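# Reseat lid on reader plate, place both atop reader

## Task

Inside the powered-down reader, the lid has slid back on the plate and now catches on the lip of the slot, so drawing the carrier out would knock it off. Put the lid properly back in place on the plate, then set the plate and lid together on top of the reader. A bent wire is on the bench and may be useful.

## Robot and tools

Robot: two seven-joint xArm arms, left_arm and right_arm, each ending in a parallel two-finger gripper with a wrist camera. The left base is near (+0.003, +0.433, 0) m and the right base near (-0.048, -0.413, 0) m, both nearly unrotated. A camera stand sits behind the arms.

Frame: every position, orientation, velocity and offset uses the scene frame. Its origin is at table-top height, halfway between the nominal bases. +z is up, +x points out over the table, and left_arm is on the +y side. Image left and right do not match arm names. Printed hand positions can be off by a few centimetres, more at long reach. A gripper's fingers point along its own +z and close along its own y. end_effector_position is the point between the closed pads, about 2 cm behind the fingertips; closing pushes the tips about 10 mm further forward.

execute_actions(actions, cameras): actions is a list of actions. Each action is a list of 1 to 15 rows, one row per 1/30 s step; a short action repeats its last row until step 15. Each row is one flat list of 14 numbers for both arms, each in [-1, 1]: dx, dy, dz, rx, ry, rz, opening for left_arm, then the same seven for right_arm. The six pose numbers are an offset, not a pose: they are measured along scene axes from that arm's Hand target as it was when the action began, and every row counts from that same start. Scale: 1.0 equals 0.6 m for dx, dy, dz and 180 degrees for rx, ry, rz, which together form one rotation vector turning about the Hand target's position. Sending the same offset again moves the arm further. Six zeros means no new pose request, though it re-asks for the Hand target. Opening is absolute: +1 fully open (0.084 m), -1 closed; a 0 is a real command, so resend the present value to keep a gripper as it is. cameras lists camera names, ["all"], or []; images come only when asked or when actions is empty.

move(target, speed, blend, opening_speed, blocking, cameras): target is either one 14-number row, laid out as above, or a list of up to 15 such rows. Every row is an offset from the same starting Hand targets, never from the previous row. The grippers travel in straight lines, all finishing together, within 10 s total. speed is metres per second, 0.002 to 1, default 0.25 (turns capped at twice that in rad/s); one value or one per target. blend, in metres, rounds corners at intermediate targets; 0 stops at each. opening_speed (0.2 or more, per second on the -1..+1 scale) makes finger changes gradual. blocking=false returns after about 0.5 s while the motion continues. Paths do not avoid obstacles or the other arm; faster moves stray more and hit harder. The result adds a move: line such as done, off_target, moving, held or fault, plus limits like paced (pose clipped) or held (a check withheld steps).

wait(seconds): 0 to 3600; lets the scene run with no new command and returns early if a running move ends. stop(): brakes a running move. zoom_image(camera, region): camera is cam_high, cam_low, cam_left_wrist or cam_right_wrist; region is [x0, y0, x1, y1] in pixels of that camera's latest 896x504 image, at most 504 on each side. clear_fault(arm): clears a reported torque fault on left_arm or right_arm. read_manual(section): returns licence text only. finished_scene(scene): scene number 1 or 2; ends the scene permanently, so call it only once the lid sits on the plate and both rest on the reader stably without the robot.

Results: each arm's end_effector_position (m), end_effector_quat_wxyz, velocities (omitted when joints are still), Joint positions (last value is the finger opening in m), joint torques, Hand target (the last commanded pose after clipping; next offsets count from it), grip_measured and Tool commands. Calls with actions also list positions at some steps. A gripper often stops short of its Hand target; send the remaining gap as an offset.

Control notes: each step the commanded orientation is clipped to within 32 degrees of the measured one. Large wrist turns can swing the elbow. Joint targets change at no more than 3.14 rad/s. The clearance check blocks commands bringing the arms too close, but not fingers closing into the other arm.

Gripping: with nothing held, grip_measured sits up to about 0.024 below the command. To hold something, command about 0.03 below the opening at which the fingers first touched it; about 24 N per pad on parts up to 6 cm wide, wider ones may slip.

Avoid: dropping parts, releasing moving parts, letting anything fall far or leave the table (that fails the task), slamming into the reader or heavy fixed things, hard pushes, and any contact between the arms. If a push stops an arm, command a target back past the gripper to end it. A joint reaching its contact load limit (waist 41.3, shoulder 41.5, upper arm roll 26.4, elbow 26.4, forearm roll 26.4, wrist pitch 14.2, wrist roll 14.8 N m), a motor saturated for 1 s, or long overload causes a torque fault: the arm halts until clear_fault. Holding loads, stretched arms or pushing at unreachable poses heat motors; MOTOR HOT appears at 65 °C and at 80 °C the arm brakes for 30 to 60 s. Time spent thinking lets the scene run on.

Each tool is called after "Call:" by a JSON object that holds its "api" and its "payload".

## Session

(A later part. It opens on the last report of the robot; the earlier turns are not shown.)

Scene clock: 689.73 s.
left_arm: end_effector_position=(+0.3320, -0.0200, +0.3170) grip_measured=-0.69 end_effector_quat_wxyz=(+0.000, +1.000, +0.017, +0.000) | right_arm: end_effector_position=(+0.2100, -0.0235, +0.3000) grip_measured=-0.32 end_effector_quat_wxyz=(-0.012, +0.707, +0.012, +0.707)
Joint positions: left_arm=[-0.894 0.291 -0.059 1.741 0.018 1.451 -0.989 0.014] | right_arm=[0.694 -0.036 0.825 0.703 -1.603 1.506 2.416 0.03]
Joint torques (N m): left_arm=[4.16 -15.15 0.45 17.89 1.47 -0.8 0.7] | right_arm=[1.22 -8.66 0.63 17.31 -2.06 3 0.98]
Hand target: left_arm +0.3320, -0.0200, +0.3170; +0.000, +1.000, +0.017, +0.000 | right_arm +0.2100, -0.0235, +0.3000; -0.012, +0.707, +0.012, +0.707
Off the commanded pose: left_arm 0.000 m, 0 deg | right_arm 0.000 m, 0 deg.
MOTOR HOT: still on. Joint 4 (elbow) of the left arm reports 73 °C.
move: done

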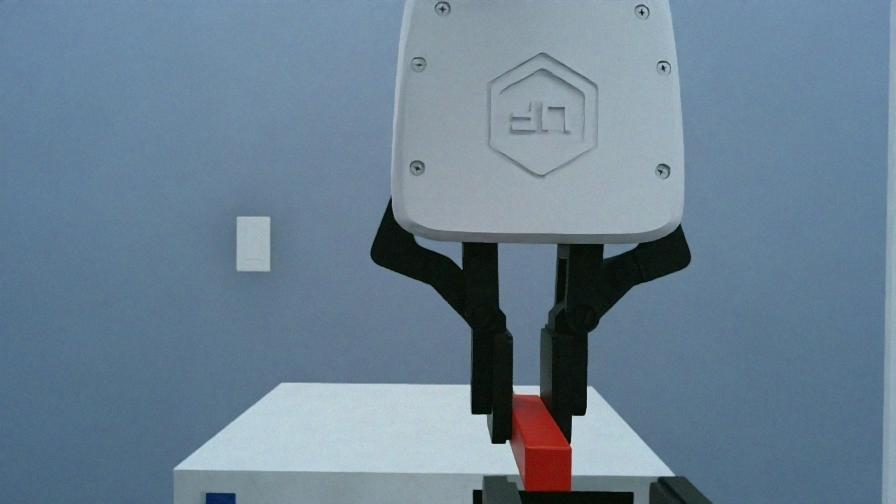

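Call:
{"api": "move", "payload": {"target": [[0,0,0,0,0,0,-0.8,0.1167,0.0038,0.0013,0,0,-0.0139,-0.3],[0,0,0,0,0,0,-0.8,0.1167,0.0038,0.0013,0,0,-0.0139,-0.8]], "speed": [0.08,0.05], "cameras": ["cam_right_wrist"]}}

Scene clock: 709.37 s.
left_arm: end_effector_position=(+0.3320, -0.0200, +0.3170) grip_measured=-0.69 end_effector_quat_wxyz=(+0.000, +1.000, +0.017, +0.000) | right_arm: end_effector_position=(+0.2801, -0.0212, +0.3008) grip_measured=-0.68 end_effector_quat_wxyz=(+0.003, +0.707, -0.003, +0.707)
Joint positions: left_arm=[-0.894 0.291 -0.059 1.741 0.018 1.451 -0.989 0.014] | right_arm=[0.606 0.051 0.737 0.778 -1.741 1.461 2.407 0.014]
Joint torques (N m): left_arm=[2.14 -15.43 -0.75 17.64 -0.99 -1.82 -0.44] | right_arm=[-1.04 -12.22 0.6 17.23 -1.85 1.48 -0.74]
Hand target: left_arm +0.3320, -0.0200, +0.3170; +0.000, +1.000, +0.017, +0.000 | right_arm +0.2801, -0.0212, +0.3008; +0.003, +0.707, -0.003, +0.707
Off the commanded pose: left_arm 0.000 m, 0 deg | right_arm 0.000 m, 0 deg.
MOTOR HOT: still on. Joint 4 (elbow) of the left arm reports 74 °C.
move: done

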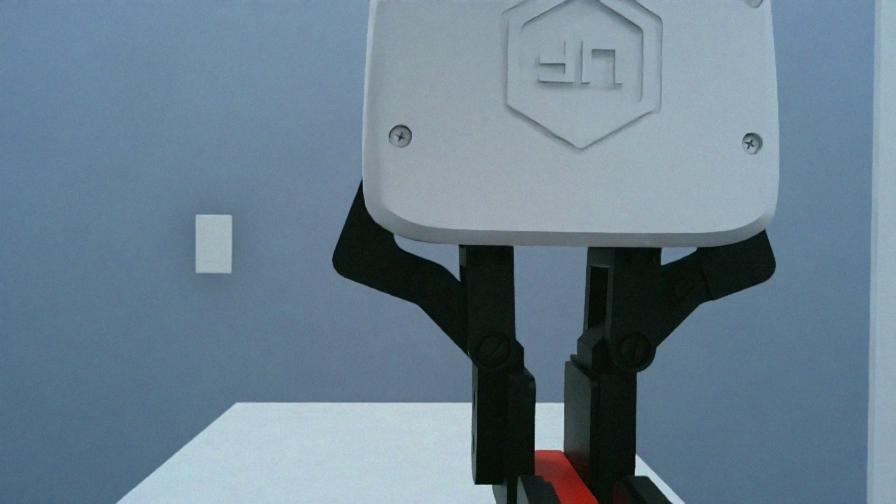

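Call:
{"api": "move", "payload": {"target": [[0,0,0,0,0,0,-0.3,0,0,0,0,0,0,-0.8],[0,0,0.15,0,0,0,-0.3,0,0,0,0,0,0,-0.8],[-0.22,0.45,0.4717,0,0,0,-0.3,0,0,0,0,0,0,-0.8]], "speed": [0.1,0.12,0.25], "blend": [0,0.03,0], "cameras": ["cam_right_wrist"]}}

Call:
{"api": "zoom_image", "payload": {"camera": "cam_right_wrist", "region": [440, 300, 660, 504]}}

Scene clock: 727.80 s.
left_arm: end_effector_position=(+0.2000, +0.2500, +0.6000) grip_measured=-0.32 end_effector_quat_wxyz=(+0.000, +1.000, +0.017, +0.000) | right_arm: end_effector_position=(+0.2801, -0.0212, +0.3008) grip_measured=-0.68 end_effector_quat_wxyz=(+0.003, +0.707, -0.003, +0.707)
Joint positions: left_arm=[-0.805 -0.21 0.038 2.095 0.012 2.305 -0.796 0.03] | right_arm=[0.606 0.051 0.737 0.778 -1.741 1.462 2.407 0.014]
Joint torques (N m): left_arm=[3.95 -3.61 0.71 10.73 1.43 -0.74 0.73] | right_arm=[-1.12 -16.9 -0.41 15.15 0.31 2.43 -0.11]
Hand target: left_arm +0.2000, +0.2500, +0.6000; +0.000, +1.000, +0.017, +0.000 | right_arm +0.2801, -0.0212, +0.3008; +0.003, +0.707, -0.003, +0.707
Off the commanded pose: left_arm 0.000 m, 0 deg | right_arm 0.000 m, 0 deg.
MOTOR HOT: still on. Joint 4 (elbow) of the left arm reports 73 °C.
move: done

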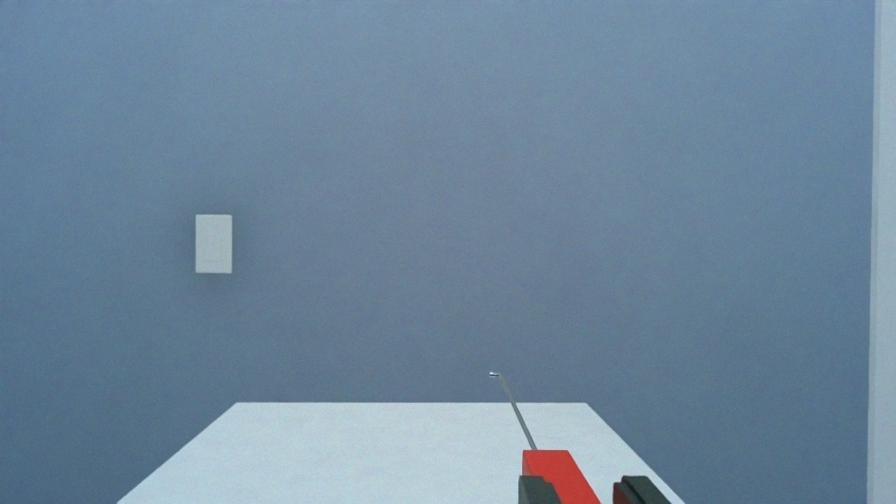

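Scaled by 2.291 from the camera's image (finer frame: 1280x720).

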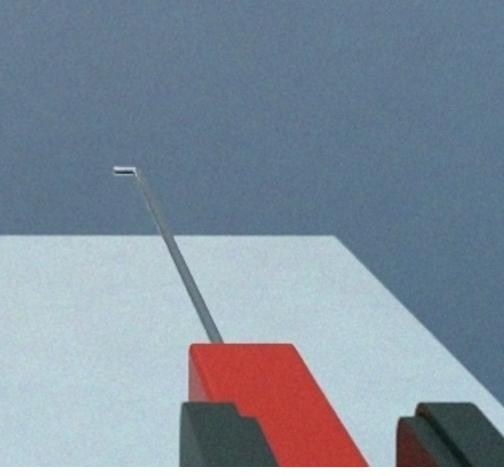

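Call:
{"api": "move", "payload": {"target": [[0,0,0,0,0,0,-0.3,-0.1137,0.0765,-0.1455,0,0,0.0133,-0.8]], "speed": 0.15, "cameras": ["cam_right_wrist"]}}

Scene clock: 803.93 s.
left_arm: end_effector_position=(+0.2000, +0.2500, +0.6000) grip_measured=-0.32 end_effector_quat_wxyz=(+0.000, +1.000, +0.017, +0.000) | right_arm: end_effector_position=(+0.2118, +0.0247, +0.2135) grip_measured=-0.68 end_effector_quat_wxyz=(-0.011, +0.707, +0.011, +0.707)
Joint positions: left_arm=[-0.805 -0.21 0.038 2.095 0.012 2.305 -0.796 0.03] | right_arm=[0.809 0.436 0.774 0.874 -1.774 1.798 2.559 0.014]
Joint torques (N m): left_arm=[3.87 -3.38 0.86 11.02 1.35 -0.83 0.83] | right_arm=[1.22 -15.72 3.91 14.87 -2.17 3.4 1.01]
Hand target: left_arm +0.2000, +0.2500, +0.6000; +0.000, +1.000, +0.017, +0.000 | right_arm +0.2118, +0.0247, +0.2135; -0.011, +0.707, +0.011, +0.707
Off the commanded pose: left_arm 0.000 m, 0 deg | right_arm 0.000 m, 0 deg.
MOTOR HOT: still on. Joint 4 (elbow) of the left arm reports 64 °C.
move: done

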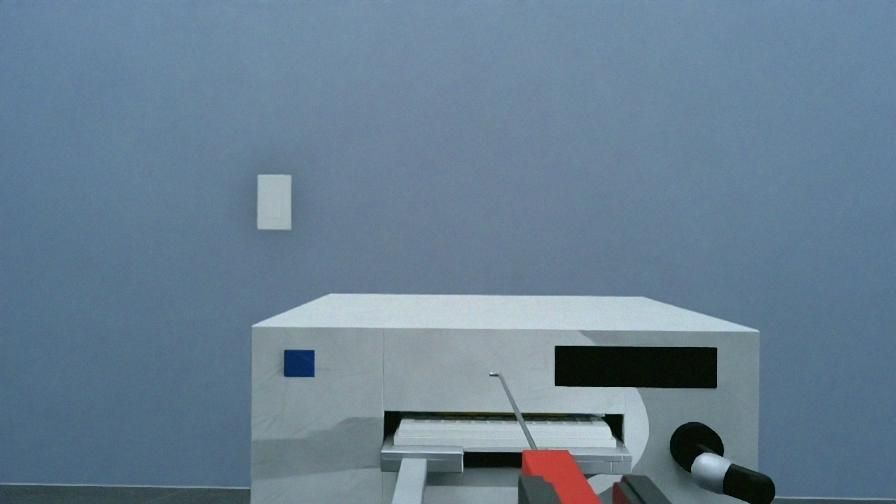

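Call:
{"api": "zoom_image", "payload": {"camera": "cam_right_wrist", "region": [240, 280, 510, 504]}}

Call:
{"api": "zoom_image", "payload": {"camera": "cam_right_wrist", "region": [500, 280, 770, 504]}}

Scaled by 1.867 from the camera's image (finer frame: 1280x720).

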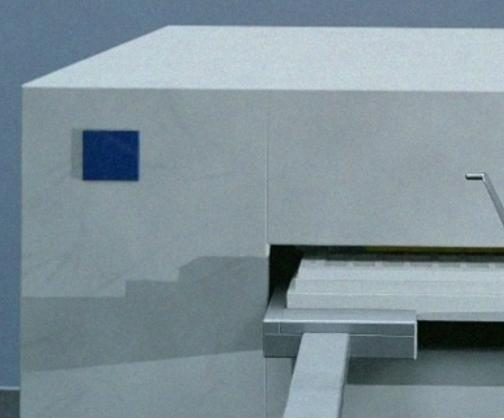

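Scaled by 1.867 from the camera's image (finer frame: 1280x720).

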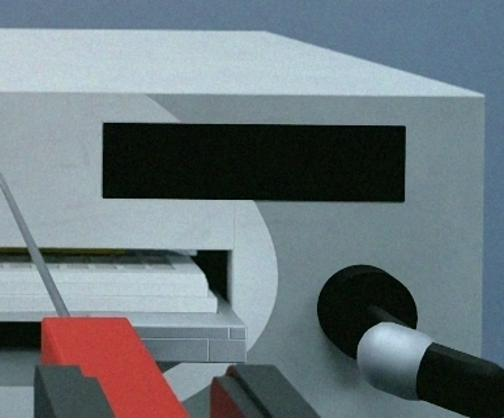

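Call:
{"api": "zoom_image", "payload": {"camera": "cam_right_wrist", "region": [375, 400, 505, 450]}}

Call:
{"api": "zoom_image", "payload": {"camera": "cam_right_wrist", "region": [505, 400, 635, 450]}}

Scaled by 3.877 from the camera's image (finer frame: 1280x720).

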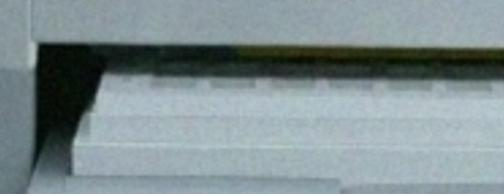

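Scaled by 3.877 from the camera's image (finer frame: 1280x720).

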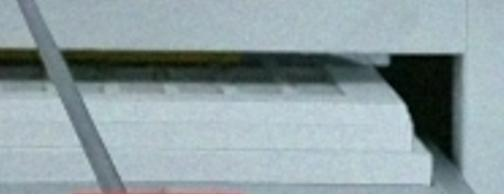

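Call:
{"api": "move", "payload": {"target": [[0,0,0,0,0,0,-0.3,0.0333,0.0011,0,0,0,0,-0.8],[0,0,0,0,0,0,-0.3,0.0333,0.0011,0,0,0,0,-0.661],[0,0,0,0,0,0,-0.3,0.065,0.0022,0,0,0,0,-0.661],[0,0,0,0,0,0,-0.3,0.065,0.0022,0,0,0,0,-0.8]], "speed": [0.06,0.03,0.03,0.03], "cameras": ["cam_right_wrist"]}}

Call:
{"api": "zoom_image", "payload": {"camera": "cam_right_wrist", "region": [460, 340, 640, 504]}}

Scene clock: 878.73 s.
left_arm: end_effector_position=(+0.2000, +0.2500, +0.6000) grip_measured=-0.32 end_effector_quat_wxyz=(+0.000, +1.000, +0.017, +0.000) | right_arm: end_effector_position=(+0.2508, +0.0260, +0.2135) grip_measured=-0.68 end_effector_quat_wxyz=(-0.011, +0.707, +0.011, +0.707)
Joint positions: left_arm=[-0.805 -0.21 0.038 2.095 0.012 2.305 -0.796 0.03] | right_arm=[0.751 0.433 0.731 0.887 -1.851 1.728 2.543 0.014]
Joint torques (N m): left_arm=[3.51 -3.23 0.76 11 1.43 -0.81 0.89] | right_arm=[-2.09 -16.5 3.76 15.12 -2.1 1.12 -0.81]
Hand target: left_arm +0.2000, +0.2500, +0.6000; +0.000, +1.000, +0.017, +0.000 | right_arm +0.2508, +0.0260, +0.2135; -0.011, +0.707, +0.011, +0.707
Off the commanded pose: left_arm 0.000 m, 0 deg | right_arm 0.000 m, 0 deg.
MOTOR HOT: still on. Joint 4 (elbow) of the left arm reports 63 °C.
move: done

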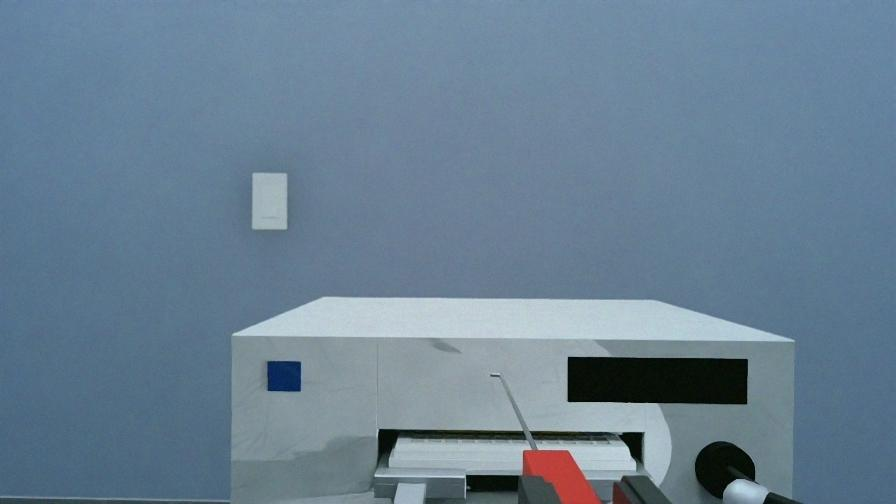

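Scaled by 2.800 from the camera's image (finer frame: 1280x720).

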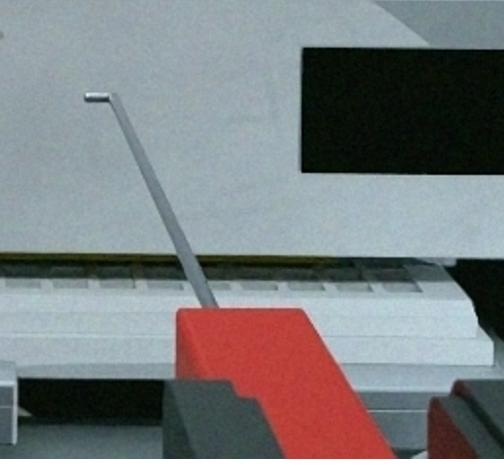

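Call:
{"api": "move", "payload": {"target": [[0,0,0,0,0,0,-0.3,-0.0568,-0.0877,0,0,0,0,-0.8],[0,0,0,0,0,0,-0.3,-0.0568,-0.0877,-0.0873,0,0,0,-0.8]], "speed": [0.15,0.1], "blend": [0.01,0], "cameras": ["cam_right_wrist"]}}

Call:
{"api": "zoom_image", "payload": {"camera": "cam_right_wrist", "region": [340, 300, 660, 480]}}

Scene clock: 931.73 s.
left_arm: end_effector_position=(+0.2000, +0.2500, +0.6000) grip_measured=-0.32 end_effector_quat_wxyz=(+0.000, +1.000, +0.017, +0.000) | right_arm: end_effector_position=(+0.2167, -0.0266, +0.1611) grip_measured=-0.68 end_effector_quat_wxyz=(-0.011, +0.707, +0.011, +0.707)
Joint positions: left_arm=[-0.805 -0.21 0.038 2.095 0.012 2.305 -0.796 0.03] | right_arm=[0.798 0.48 0.738 0.731 -1.789 1.824 2.733 0.014]
Joint torques (N m): left_arm=[4.06 -3.18 0.75 10.63 1.32 -0.8 0.8] | right_arm=[1.16 -14.93 3.82 12.26 -1.94 3.57 0.94]
Hand target: left_arm +0.2000, +0.2500, +0.6000; +0.000, +1.000, +0.017, +0.000 | right_arm +0.2168, -0.0266, +0.1611; -0.011, +0.707, +0.011, +0.707
Off the commanded pose: left_arm 0.000 m, 0 deg | right_arm 0.000 m, 0 deg.
MOTOR HOT: still on. Joint 4 (elbow) of the left arm reports 63 °C.
move: done

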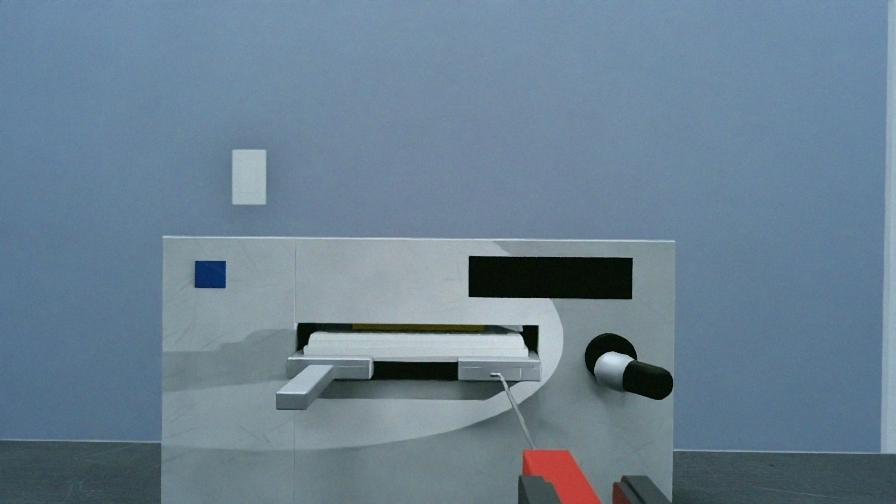

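Scaled by 1.575 from the camera's image (finer frame: 1280x720).

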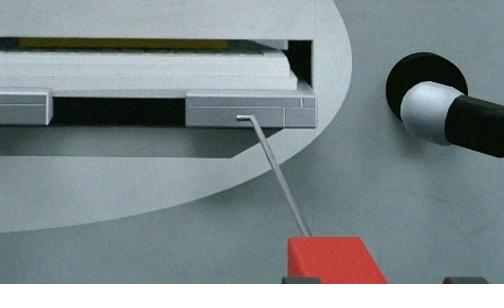

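Call:
{"api": "zoom_image", "payload": {"camera": "cam_right_wrist", "region": [260, 310, 400, 430]}}

Call:
{"api": "zoom_image", "payload": {"camera": "cam_right_wrist", "region": [420, 310, 560, 430]}}

Scaled by 3.600 from the camera's image (finer frame: 1280x720).

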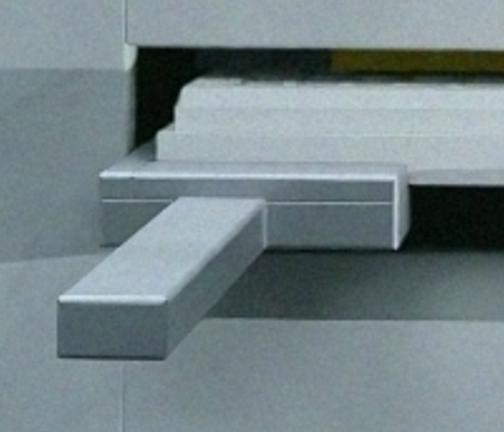

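Scaled by 3.600 from the camera's image (finer frame: 1280x720).

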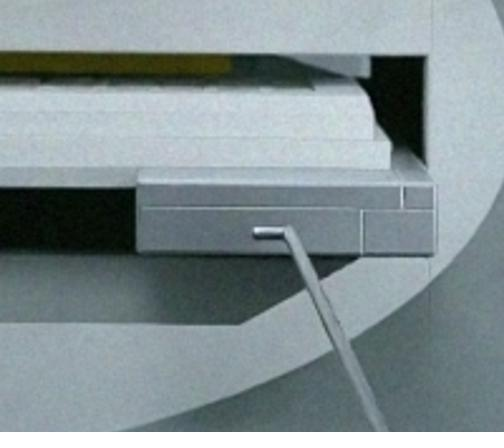

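Call:
{"api": "move", "payload": {"target": [[0,0,0,0,0,0,-0.3,0.0647,0.0022,0,0,0,0,-0.8]], "speed": 0.04, "cameras": ["cam_right_wrist"]}}

Call:
{"api": "zoom_image", "payload": {"camera": "cam_right_wrist", "region": [240, 320, 400, 450]}}

Call:
{"api": "zoom_image", "payload": {"camera": "cam_right_wrist", "region": [420, 320, 580, 450]}}

Scene clock: 966.57 s.
left_arm: end_effector_position=(+0.2000, +0.2500, +0.6000) grip_measured=-0.32 end_effector_quat_wxyz=(+0.000, +1.000, +0.017, +0.000) | right_arm: end_effector_position=(+0.2556, -0.0253, +0.1611) grip_measured=-0.68 end_effector_quat_wxyz=(-0.011, +0.707, +0.011, +0.707)
Joint positions: left_arm=[-0.805 -0.21 0.038 2.095 0.012 2.305 -0.796 0.03] | right_arm=[0.737 0.472 0.687 0.745 -1.882 1.758 2.712 0.014]
Joint torques (N m): left_arm=[4.05 -2.99 0.63 10.71 1.22 -0.83 0.69] | right_arm=[-3.02 -21.16 2.16 13.32 -1.91 1.58 -0.75]
Hand target: left_arm +0.2000, +0.2500, +0.6000; +0.000, +1.000, +0.017, +0.000 | right_arm +0.2556, -0.0253, +0.1611; -0.011, +0.707, +0.011, +0.707
Off the commanded pose: left_arm 0.000 m, 0 deg | right_arm 0.000 m, 0 deg.
MOTOR HOT: still on. Joint 4 (elbow) of the left arm reports 63 °C.
move: done

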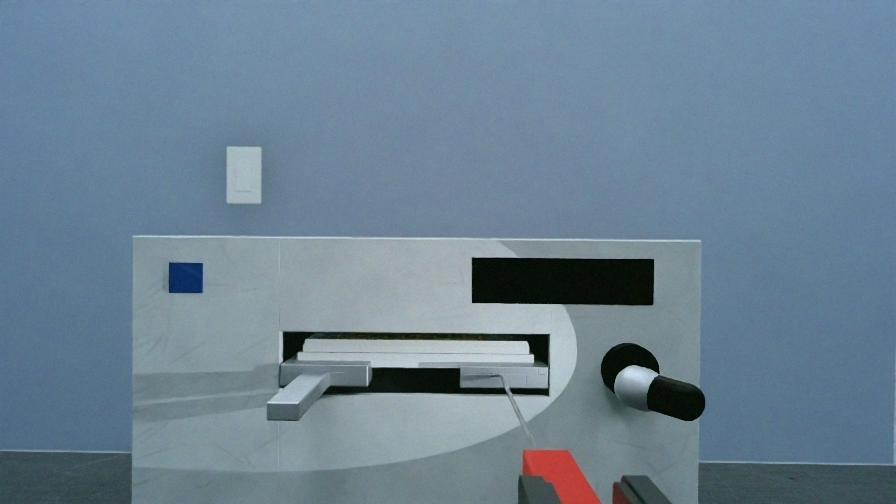

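Scaled by 3.150 from the camera's image (finer frame: 1280x720).

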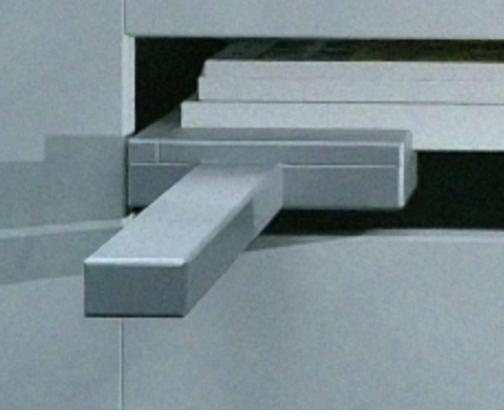

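Scaled by 3.150 from the camera's image (finer frame: 1280x720).

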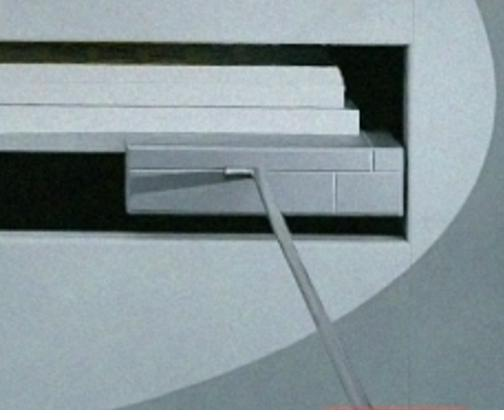

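Call:
{"api": "move", "payload": {"target": [[0,0,0,0,0,0,-0.3,-0.025,-0.0008,0.003,0,0,0,-0.8],[0,0,0,0,0,0,-0.3,-0.0637,-0.0335,0.0237,-0.4997,-0.0166,0,-0.8]], "speed": [0.1,0.3], "blend": [0.005,0], "cameras": ["cam_right_wrist"]}}

Call:
{"api": "zoom_image", "payload": {"camera": "cam_right_wrist", "region": [400, 100, 600, 480]}}

Scene clock: 1003.60 s.
left_arm: end_effector_position=(+0.2000, +0.2500, +0.6000) grip_measured=-0.32 end_effector_quat_wxyz=(+0.000, +1.000, +0.017, +0.000) | right_arm: end_effector_position=(+0.2173, -0.0454, +0.1753) grip_measured=-0.68 end_effector_quat_wxyz=(+0.492, +0.492, +0.508, +0.508)
Joint positions: left_arm=[-0.805 -0.21 0.038 2.095 0.012 2.305 -0.796 0.03] | right_arm=[0.82 0.361 0.704 0.659 -1.746 1.75 1.166 0.014]
Joint torques (N m): left_arm=[3.65 -2.87 0.37 10.55 1.25 -0.91 0.88] | right_arm=[0.03 -20.18 3.99 8.9 0.58 1.3 -0.83]
Hand target: left_arm +0.2000, +0.2500, +0.6000; +0.000, +1.000, +0.017, +0.000 | right_arm +0.2174, -0.0454, +0.1753; +0.492, +0.492, +0.508, +0.508
Off the commanded pose: left_arm 0.000 m, 0 deg | right_arm 0.000 m, 0 deg.
MOTOR HOT: still on. Joint 4 (elbow) of the left arm reports 63 °C.
move: done

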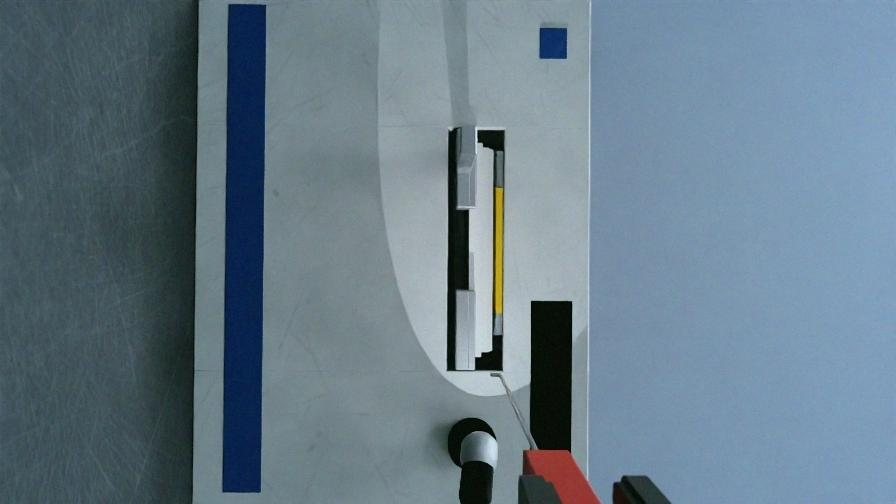

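Scaled by 1.326 from the camera's image (finer frame: 1280x720).

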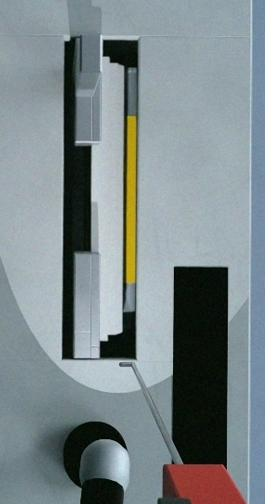

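Call:
{"api": "zoom_image", "payload": {"camera": "cam_right_wrist", "region": [180, 0, 280, 60]}}

Call:
{"api": "zoom_image", "payload": {"camera": "cam_right_wrist", "region": [180, 444, 280, 504]}}

Call:
{"api": "zoom_image", "payload": {"camera": "cam_right_wrist", "region": [540, 0, 640, 60]}}

Call:
{"api": "zoom_image", "payload": {"camera": "cam_right_wrist", "region": [540, 384, 640, 444]}}

Scaled by 5.040 from the camera's image (finer frame: 1280x720).

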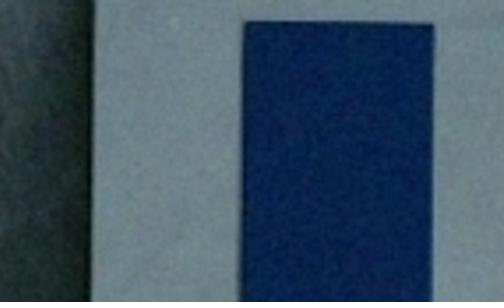

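Scaled by 5.040 from the camera's image (finer frame: 1280x720).

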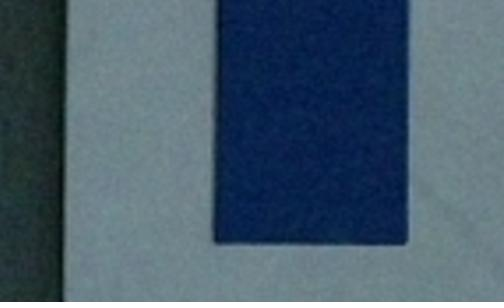

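Scaled by 5.040 from the camera's image (finer frame: 1280x720).

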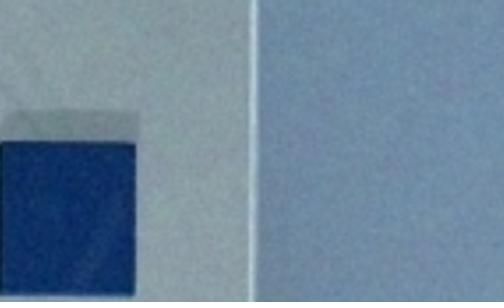

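Scaled by 5.040 from the camera's image (finer frame: 1280x720).

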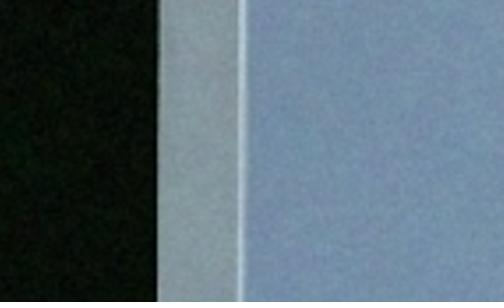

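Call:
{"api": "zoom_image", "payload": {"camera": "cam_right_wrist", "region": [430, 110, 530, 230]}}

Scaled by 4.200 from the camera's image (finer frame: 1280x720).

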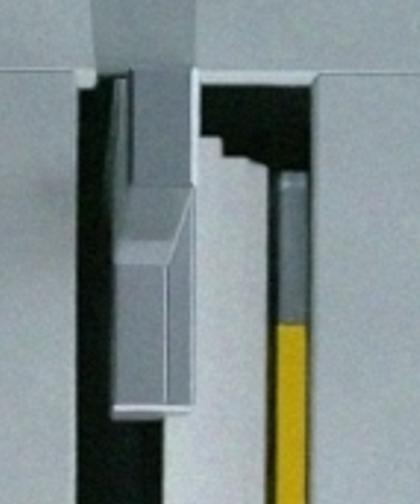

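Call:
{"api": "move", "payload": {"target": [[0,0,0,0,0,0,-0.3,-0.0028,0.0142,0,0,0,-0.0117,-0.8]], "speed": 0.1, "cameras": ["cam_right_wrist"]}}

Call:
{"api": "zoom_image", "payload": {"camera": "cam_right_wrist", "region": [430, 120, 550, 260]}}

Call:
{"api": "zoom_image", "payload": {"camera": "cam_right_wrist", "region": [430, 280, 550, 420]}}

Scene clock: 1124.63 s.
left_arm: end_effector_position=(+0.2000, +0.2500, +0.6000) grip_measured=-0.32 end_effector_quat_wxyz=(+0.000, +1.000, +0.017, +0.000) | right_arm: end_effector_position=(+0.2157, -0.0369, +0.1753) grip_measured=-0.68 end_effector_quat_wxyz=(+0.501, +0.501, +0.499, +0.499)
Joint positions: left_arm=[-0.805 -0.21 0.038 2.095 0.012 2.305 -0.796 0.03] | right_arm=[0.841 0.407 0.701 0.719 -1.718 1.79 1.148 0.014]
Joint torques (N m): left_arm=[3.26 -3.02 0.37 10.52 1.25 -0.98 0.71] | right_arm=[1.15 -14.63 2.78 12.86 0.56 3.56 -0.74]
Hand target: left_arm +0.2000, +0.2500, +0.6000; +0.000, +1.000, +0.017, +0.000 | right_arm +0.2157, -0.0369, +0.1753; +0.501, +0.501, +0.499, +0.499
Off the commanded pose: left_arm 0.000 m, 0 deg | right_arm 0.000 m, 0 deg.
MOTOR HOT: cleared for the motors of the left arm.
move: done

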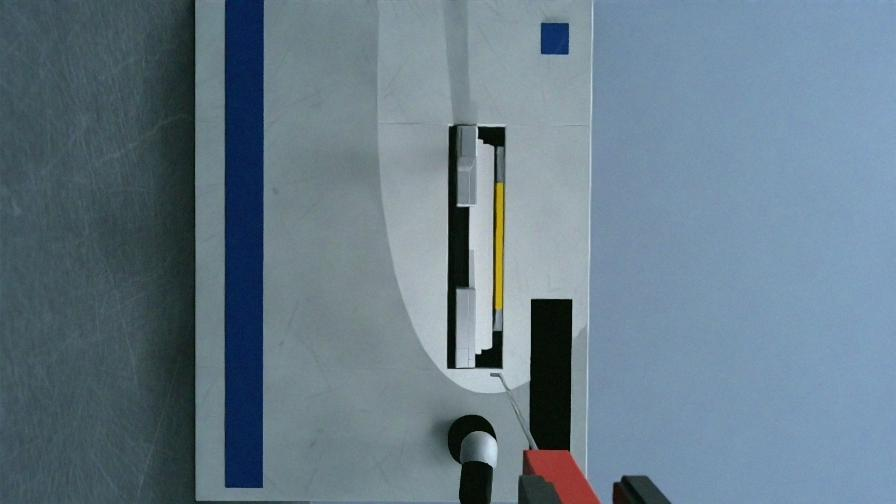

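Scaled by 3.600 from the camera's image (finer frame: 1280x720).

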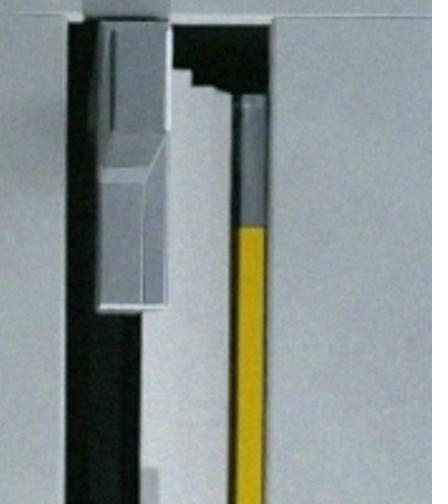

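Scaled by 3.600 from the camera's image (finer frame: 1280x720).

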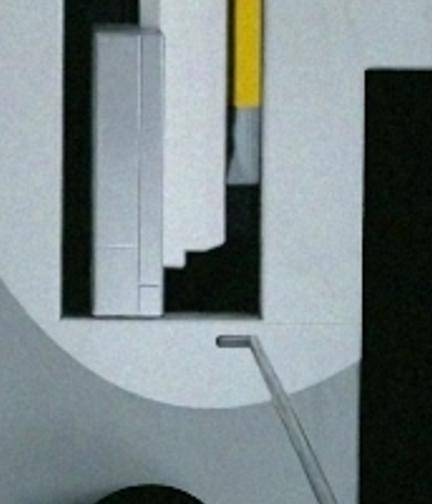

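Call:
{"api": "move", "payload": {"target": [[0,0,0,0,0,0,-0.3,0.1333,-0.0007,0,0,0,0,-0.8]], "speed": 0.06, "cameras": ["cam_right_wrist"]}}

Call:
{"api": "zoom_image", "payload": {"camera": "cam_right_wrist", "region": [420, 260, 580, 480]}}

Scene clock: 1145.10 s.
left_arm: end_effector_position=(+0.2000, +0.2500, +0.6000) grip_measured=-0.32 end_effector_quat_wxyz=(+0.000, +1.000, +0.017, +0.000) | right_arm: end_effector_position=(+0.2956, -0.0373, +0.1753) grip_measured=-0.68 end_effector_quat_wxyz=(+0.501, +0.501, +0.499, +0.499)
Joint positions: left_arm=[-0.805 -0.21 0.038 2.095 0.012 2.305 -0.796 0.03] | right_arm=[0.72 0.404 0.593 0.753 -1.91 1.658 1.114 0.014]
Joint torques (N m): left_arm=[3.79 -3.04 0.65 10.21 1.27 -1.02 0.62] | right_arm=[-1.99 -16.07 2.37 13.81 -1.96 1.28 -0.78]
Hand target: left_arm +0.2000, +0.2500, +0.6000; +0.000, +1.000, +0.017, +0.000 | right_arm +0.2957, -0.0373, +0.1753; +0.501, +0.501, +0.499, +0.499
Off the commanded pose: left_arm 0.000 m, 0 deg | right_arm 0.000 m, 0 deg.
move: done

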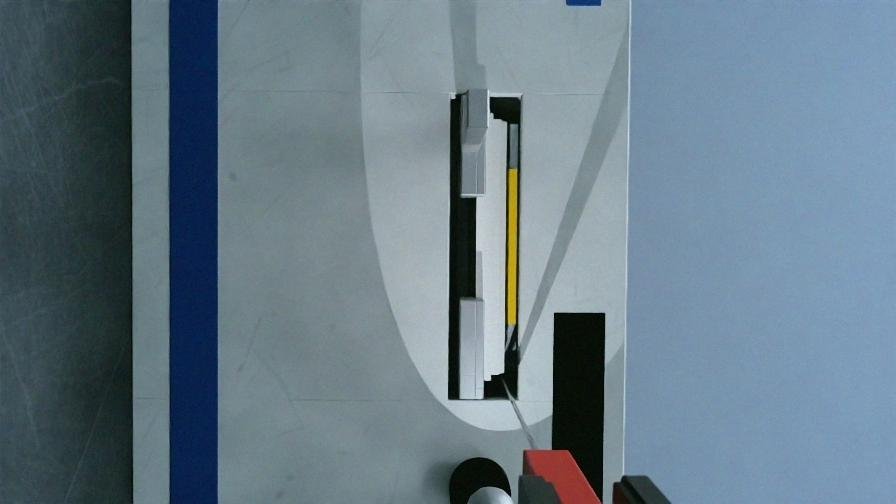

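Scaled by 2.291 from the camera's image (finer frame: 1280x720).

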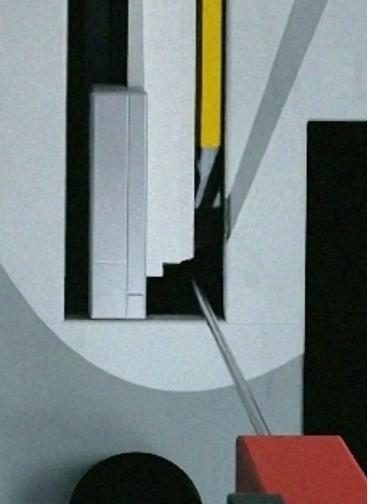

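Call:
{"api": "move", "payload": {"target": [[0,0,0,0,0,0,-0.3,0.0013,-0.0025,0,0,0,0.0039,-0.8],[0,0,0,0,0,0,-0.3,0.1295,-0.0015,0,0,0,0.0039,-0.8]], "speed": [0.03,0.05], "cameras": ["cam_right_wrist"]}}

Call:
{"api": "zoom_image", "payload": {"camera": "cam_right_wrist", "region": [440, 300, 620, 504]}}

Scene clock: 1183.30 s.
left_arm: end_effector_position=(+0.2000, +0.2500, +0.6000) grip_measured=-0.32 end_effector_quat_wxyz=(+0.000, +1.000, +0.017, +0.000) | right_arm: end_effector_position=(+0.3733, -0.0382, +0.1753) grip_measured=-0.68 end_effector_quat_wxyz=(+0.498, +0.498, +0.502, +0.502)
Joint positions: left_arm=[-0.805 -0.21 0.038 2.095 0.012 2.305 -0.796 0.03] | right_arm=[0.619 0.44 0.493 0.838 -2.095 1.53 1.086 0.014]
Joint torques (N m): left_arm=[3.54 -3.7 0.51 10.23 1.25 -1.06 0.55] | right_arm=[-1.98 -17.85 2.23 14.54 -1.84 1.31 -0.8]
Hand target: left_arm +0.2000, +0.2500, +0.6000; +0.000, +1.000, +0.017, +0.000 | right_arm +0.3734, -0.0382, +0.1753; +0.498, +0.498, +0.502, +0.502
Off the commanded pose: left_arm 0.000 m, 0 deg | right_arm 0.000 m, 0 deg.
move: done

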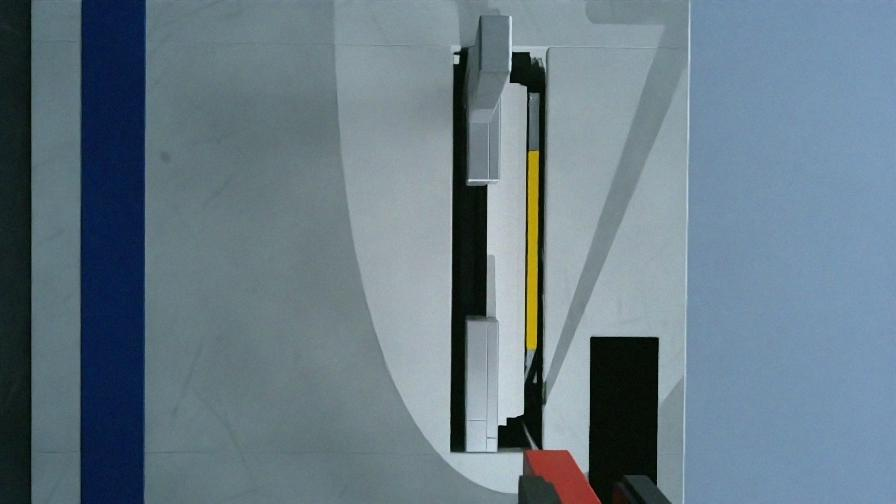

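Scaled by 2.471 from the camera's image (finer frame: 1280x720).

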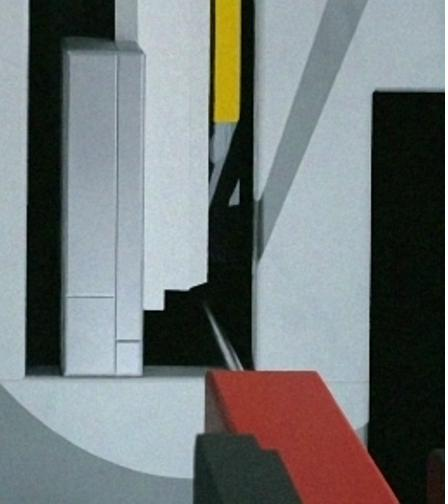

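Call:
{"api": "execute_actions", "payload": {"actions": [], "cameras": ["cam_right_wrist","cam_high"]}}

Scene clock: 1230.07 s.
left_arm: end_effector_position=(+0.2000, +0.2500, +0.6000) grip_measured=-0.32 end_effector_quat_wxyz=(+0.000, +1.000, +0.017, +0.000) | right_arm: end_effector_position=(+0.3734, -0.0382, +0.1753) grip_measured=-0.68 end_effector_quat_wxyz=(+0.498, +0.498, +0.502, +0.502)
Joint positions: left_arm=[-0.805 -0.21 0.038 2.095 0.012 2.305 -0.796 0.03] | right_arm=[0.619 0.44 0.493 0.838 -2.095 1.53 1.086 0.014]
Joint velocities: within noise
Joint torques (N m): left_arm=[3.44 -3.33 0.41 10.26 1.1 -1.12 0.48] | right_arm=[-2.07 -17.74 2.27 14.55 -1.76 1.5 -0.73]
Hand target: left_arm +0.2000, +0.2500, +0.6000; +0.000, +1.000, +0.017, +0.000 | right_arm +0.3734, -0.0382, +0.1753; +0.498, +0.498, +0.502, +0.502
Tool commands: left_gripper/opening=-0.3 right_gripper/opening=-0.8
Off the commanded pose: left_arm 0.000 m, 0 deg | right_arm 0.000 m, 0 deg.
Images, in order (width x height): cam_high 896x504, cam_right_wrist 896x504.

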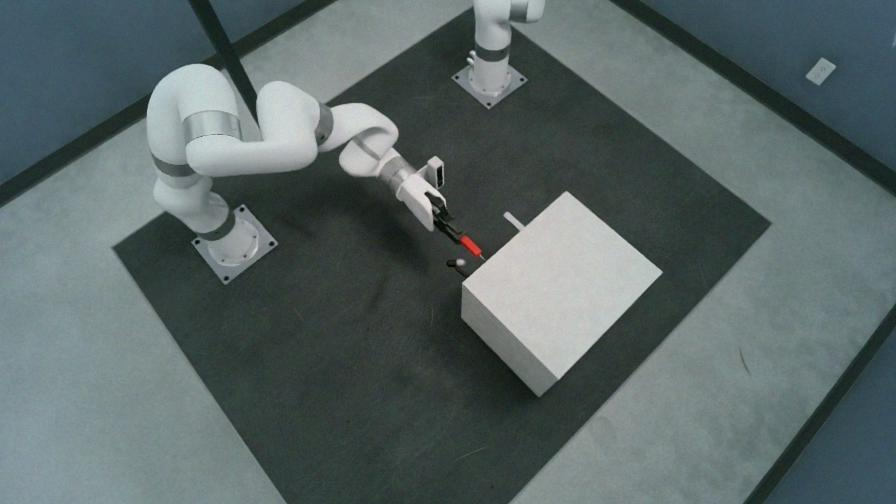

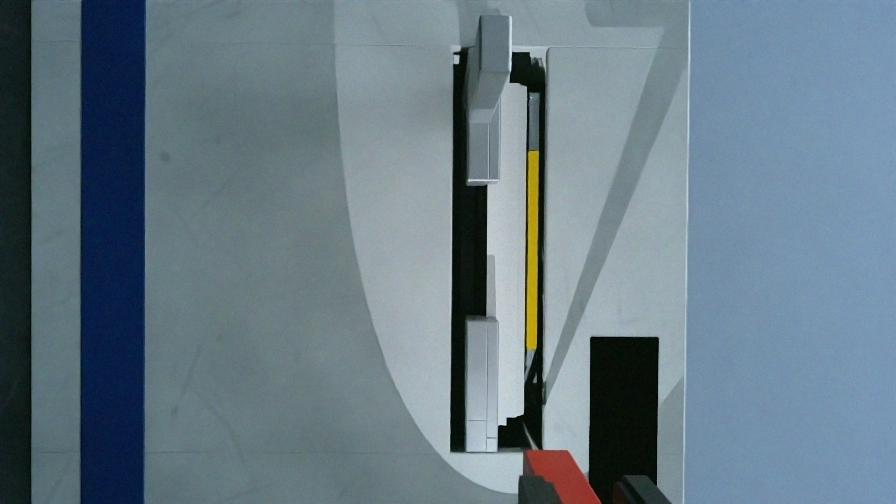

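Call:
{"api": "move", "payload": {"target": [0,0,0,0,0,0,-0.3, 0,-0.0023,0.003,0.5,0.0035,0,-0.8], "speed": 0.25, "cameras": ["cam_right_wrist"]}}

Scene clock: 1248.73 s.
left_arm: end_effector_position=(+0.2000, +0.2500, +0.6000) grip_measured=-0.32 end_effector_quat_wxyz=(+0.000, +1.000, +0.017, +0.000) | right_arm: end_effector_position=(+0.3733, -0.0396, +0.1771) grip_measured=-0.68 end_effector_quat_wxyz=(-0.002, +0.707, +0.002, +0.708)
Joint positions: left_arm=[-0.805 -0.21 0.038 2.095 0.012 2.305 -0.796 0.03] | right_arm=[0.487 0.467 0.63 0.828 -2.127 1.581 2.63 0.014]
Joint torques (N m): left_arm=[3.53 -3.42 0.41 10.19 1.08 -1.08 0.41] | right_arm=[-1.91 -16.94 5.61 10.59 -1.99 3.45 0.98]
Hand target: left_arm +0.2000, +0.2500, +0.6000; +0.000, +1.000, +0.017, +0.000 | right_arm +0.3734, -0.0396, +0.1771; -0.002, +0.707, +0.002, +0.708
Off the commanded pose: left_arm 0.000 m, 0 deg | right_arm 0.000 m, 0 deg.
move: done

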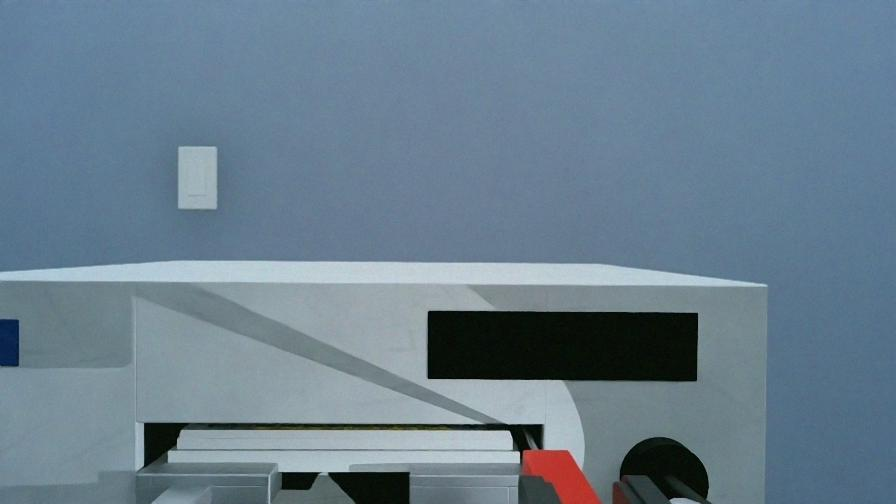

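Call:
{"api": "move", "payload": {"target": [[0,0,0,0,0,0,-0.3, 0,0.0047,0,0,0,0,-0.8],[0,0,0,0,0,0,-0.3, -0.0117,0.0046,0,0,0,0,-0.8]], "speed": 0.03, "cameras": ["cam_right_wrist"]}}

Call:
{"api": "zoom_image", "payload": {"camera": "cam_right_wrist", "region": [120, 400, 620, 504]}}

Scene clock: 1269.07 s.
left_arm: end_effector_position=(+0.2000, +0.2500, +0.6000) grip_measured=-0.32 end_effector_quat_wxyz=(+0.000, +1.000, +0.017, +0.000) | right_arm: end_effector_position=(+0.3663, -0.0368, +0.1771) grip_measured=-0.68 end_effector_quat_wxyz=(-0.002, +0.707, +0.002, +0.708)
Joint positions: left_arm=[-0.805 -0.21 0.038 2.095 0.012 2.305 -0.796 0.03] | right_arm=[0.498 0.468 0.64 0.826 -2.112 1.594 2.629 0.014]
Joint torques (N m): left_arm=[3.52 -3.08 0.43 10.02 1.24 -1.17 0.31] | right_arm=[1.21 -23.55 5.84 10.28 0.51 3.31 1]
Hand target: left_arm +0.2000, +0.2500, +0.6000; +0.000, +1.000, +0.017, +0.000 | right_arm +0.3663, -0.0368, +0.1771; -0.002, +0.707, +0.002, +0.708
Off the commanded pose: left_arm 0.000 m, 0 deg | right_arm 0.000 m, 0 deg.
move: done

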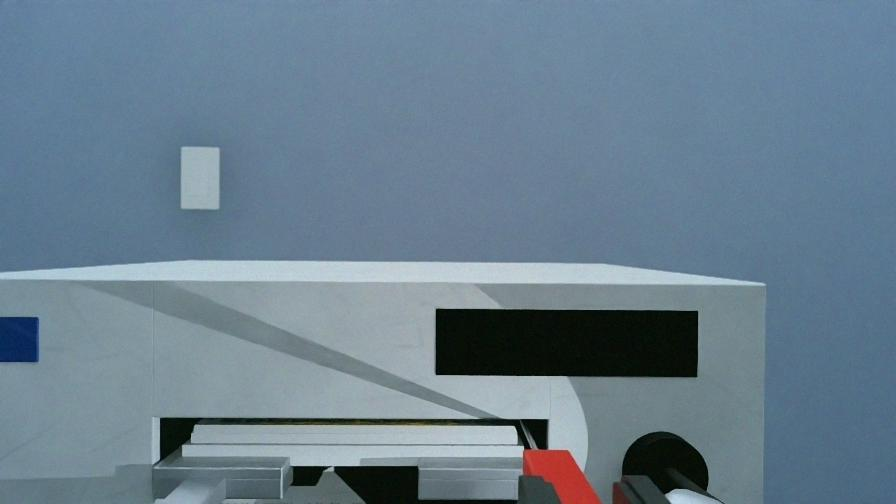

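Scaled by 1.008 from the camera's image (finer frame: 1280x720).

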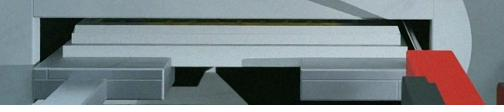

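Call:
{"api": "move", "payload": {"target": [0,0,0,0,0,0,-0.3, -0.0100,0,0,0,0,0,-0.8], "speed": 0.02, "cameras": ["cam_right_wrist"]}}

Call:
{"api": "zoom_image", "payload": {"camera": "cam_right_wrist", "region": [140, 400, 340, 504]}}

Call:
{"api": "zoom_image", "payload": {"camera": "cam_right_wrist", "region": [400, 400, 600, 504]}}

Scene clock: 1280.63 s.
left_arm: end_effector_position=(+0.2000, +0.2500, +0.6000) grip_measured=-0.32 end_effector_quat_wxyz=(+0.000, +1.000, +0.017, +0.000) | right_arm: end_effector_position=(+0.3603, -0.0368, +0.1771) grip_measured=-0.68 end_effector_quat_wxyz=(-0.002, +0.707, +0.002, +0.708)
Joint positions: left_arm=[-0.805 -0.21 0.038 2.095 0.012 2.305 -0.796 0.03] | right_arm=[0.505 0.464 0.647 0.816 -2.099 1.604 2.632 0.014]
Joint torques (N m): left_arm=[3.22 -3.45 0.46 10.02 1.21 -1.22 0.42] | right_arm=[1.31 -23.25 5.67 10.22 0.61 3.24 0.99]
Hand target: left_arm +0.2000, +0.2500, +0.6000; +0.000, +1.000, +0.017, +0.000 | right_arm +0.3603, -0.0368, +0.1771; -0.002, +0.707, +0.002, +0.708
Off the commanded pose: left_arm 0.000 m, 0 deg | right_arm 0.000 m, 0 deg.
move: done

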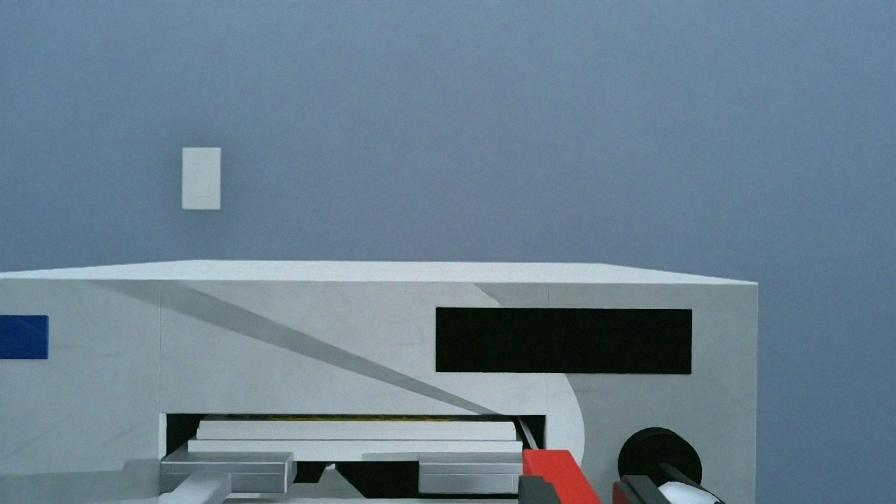

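Scaled by 2.520 from the camera's image (finer frame: 1280x720).

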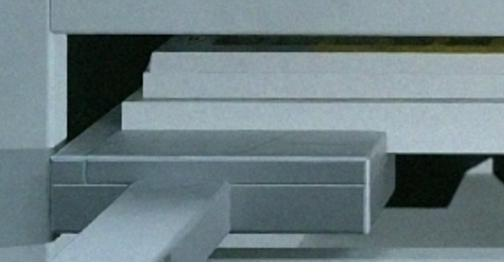

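Scaled by 2.520 from the camera's image (finer frame: 1280x720).

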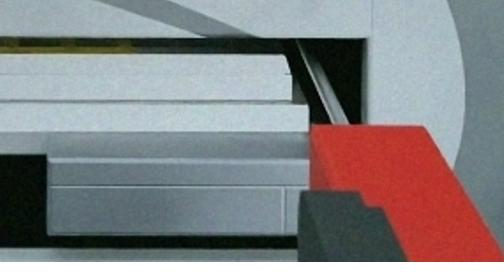

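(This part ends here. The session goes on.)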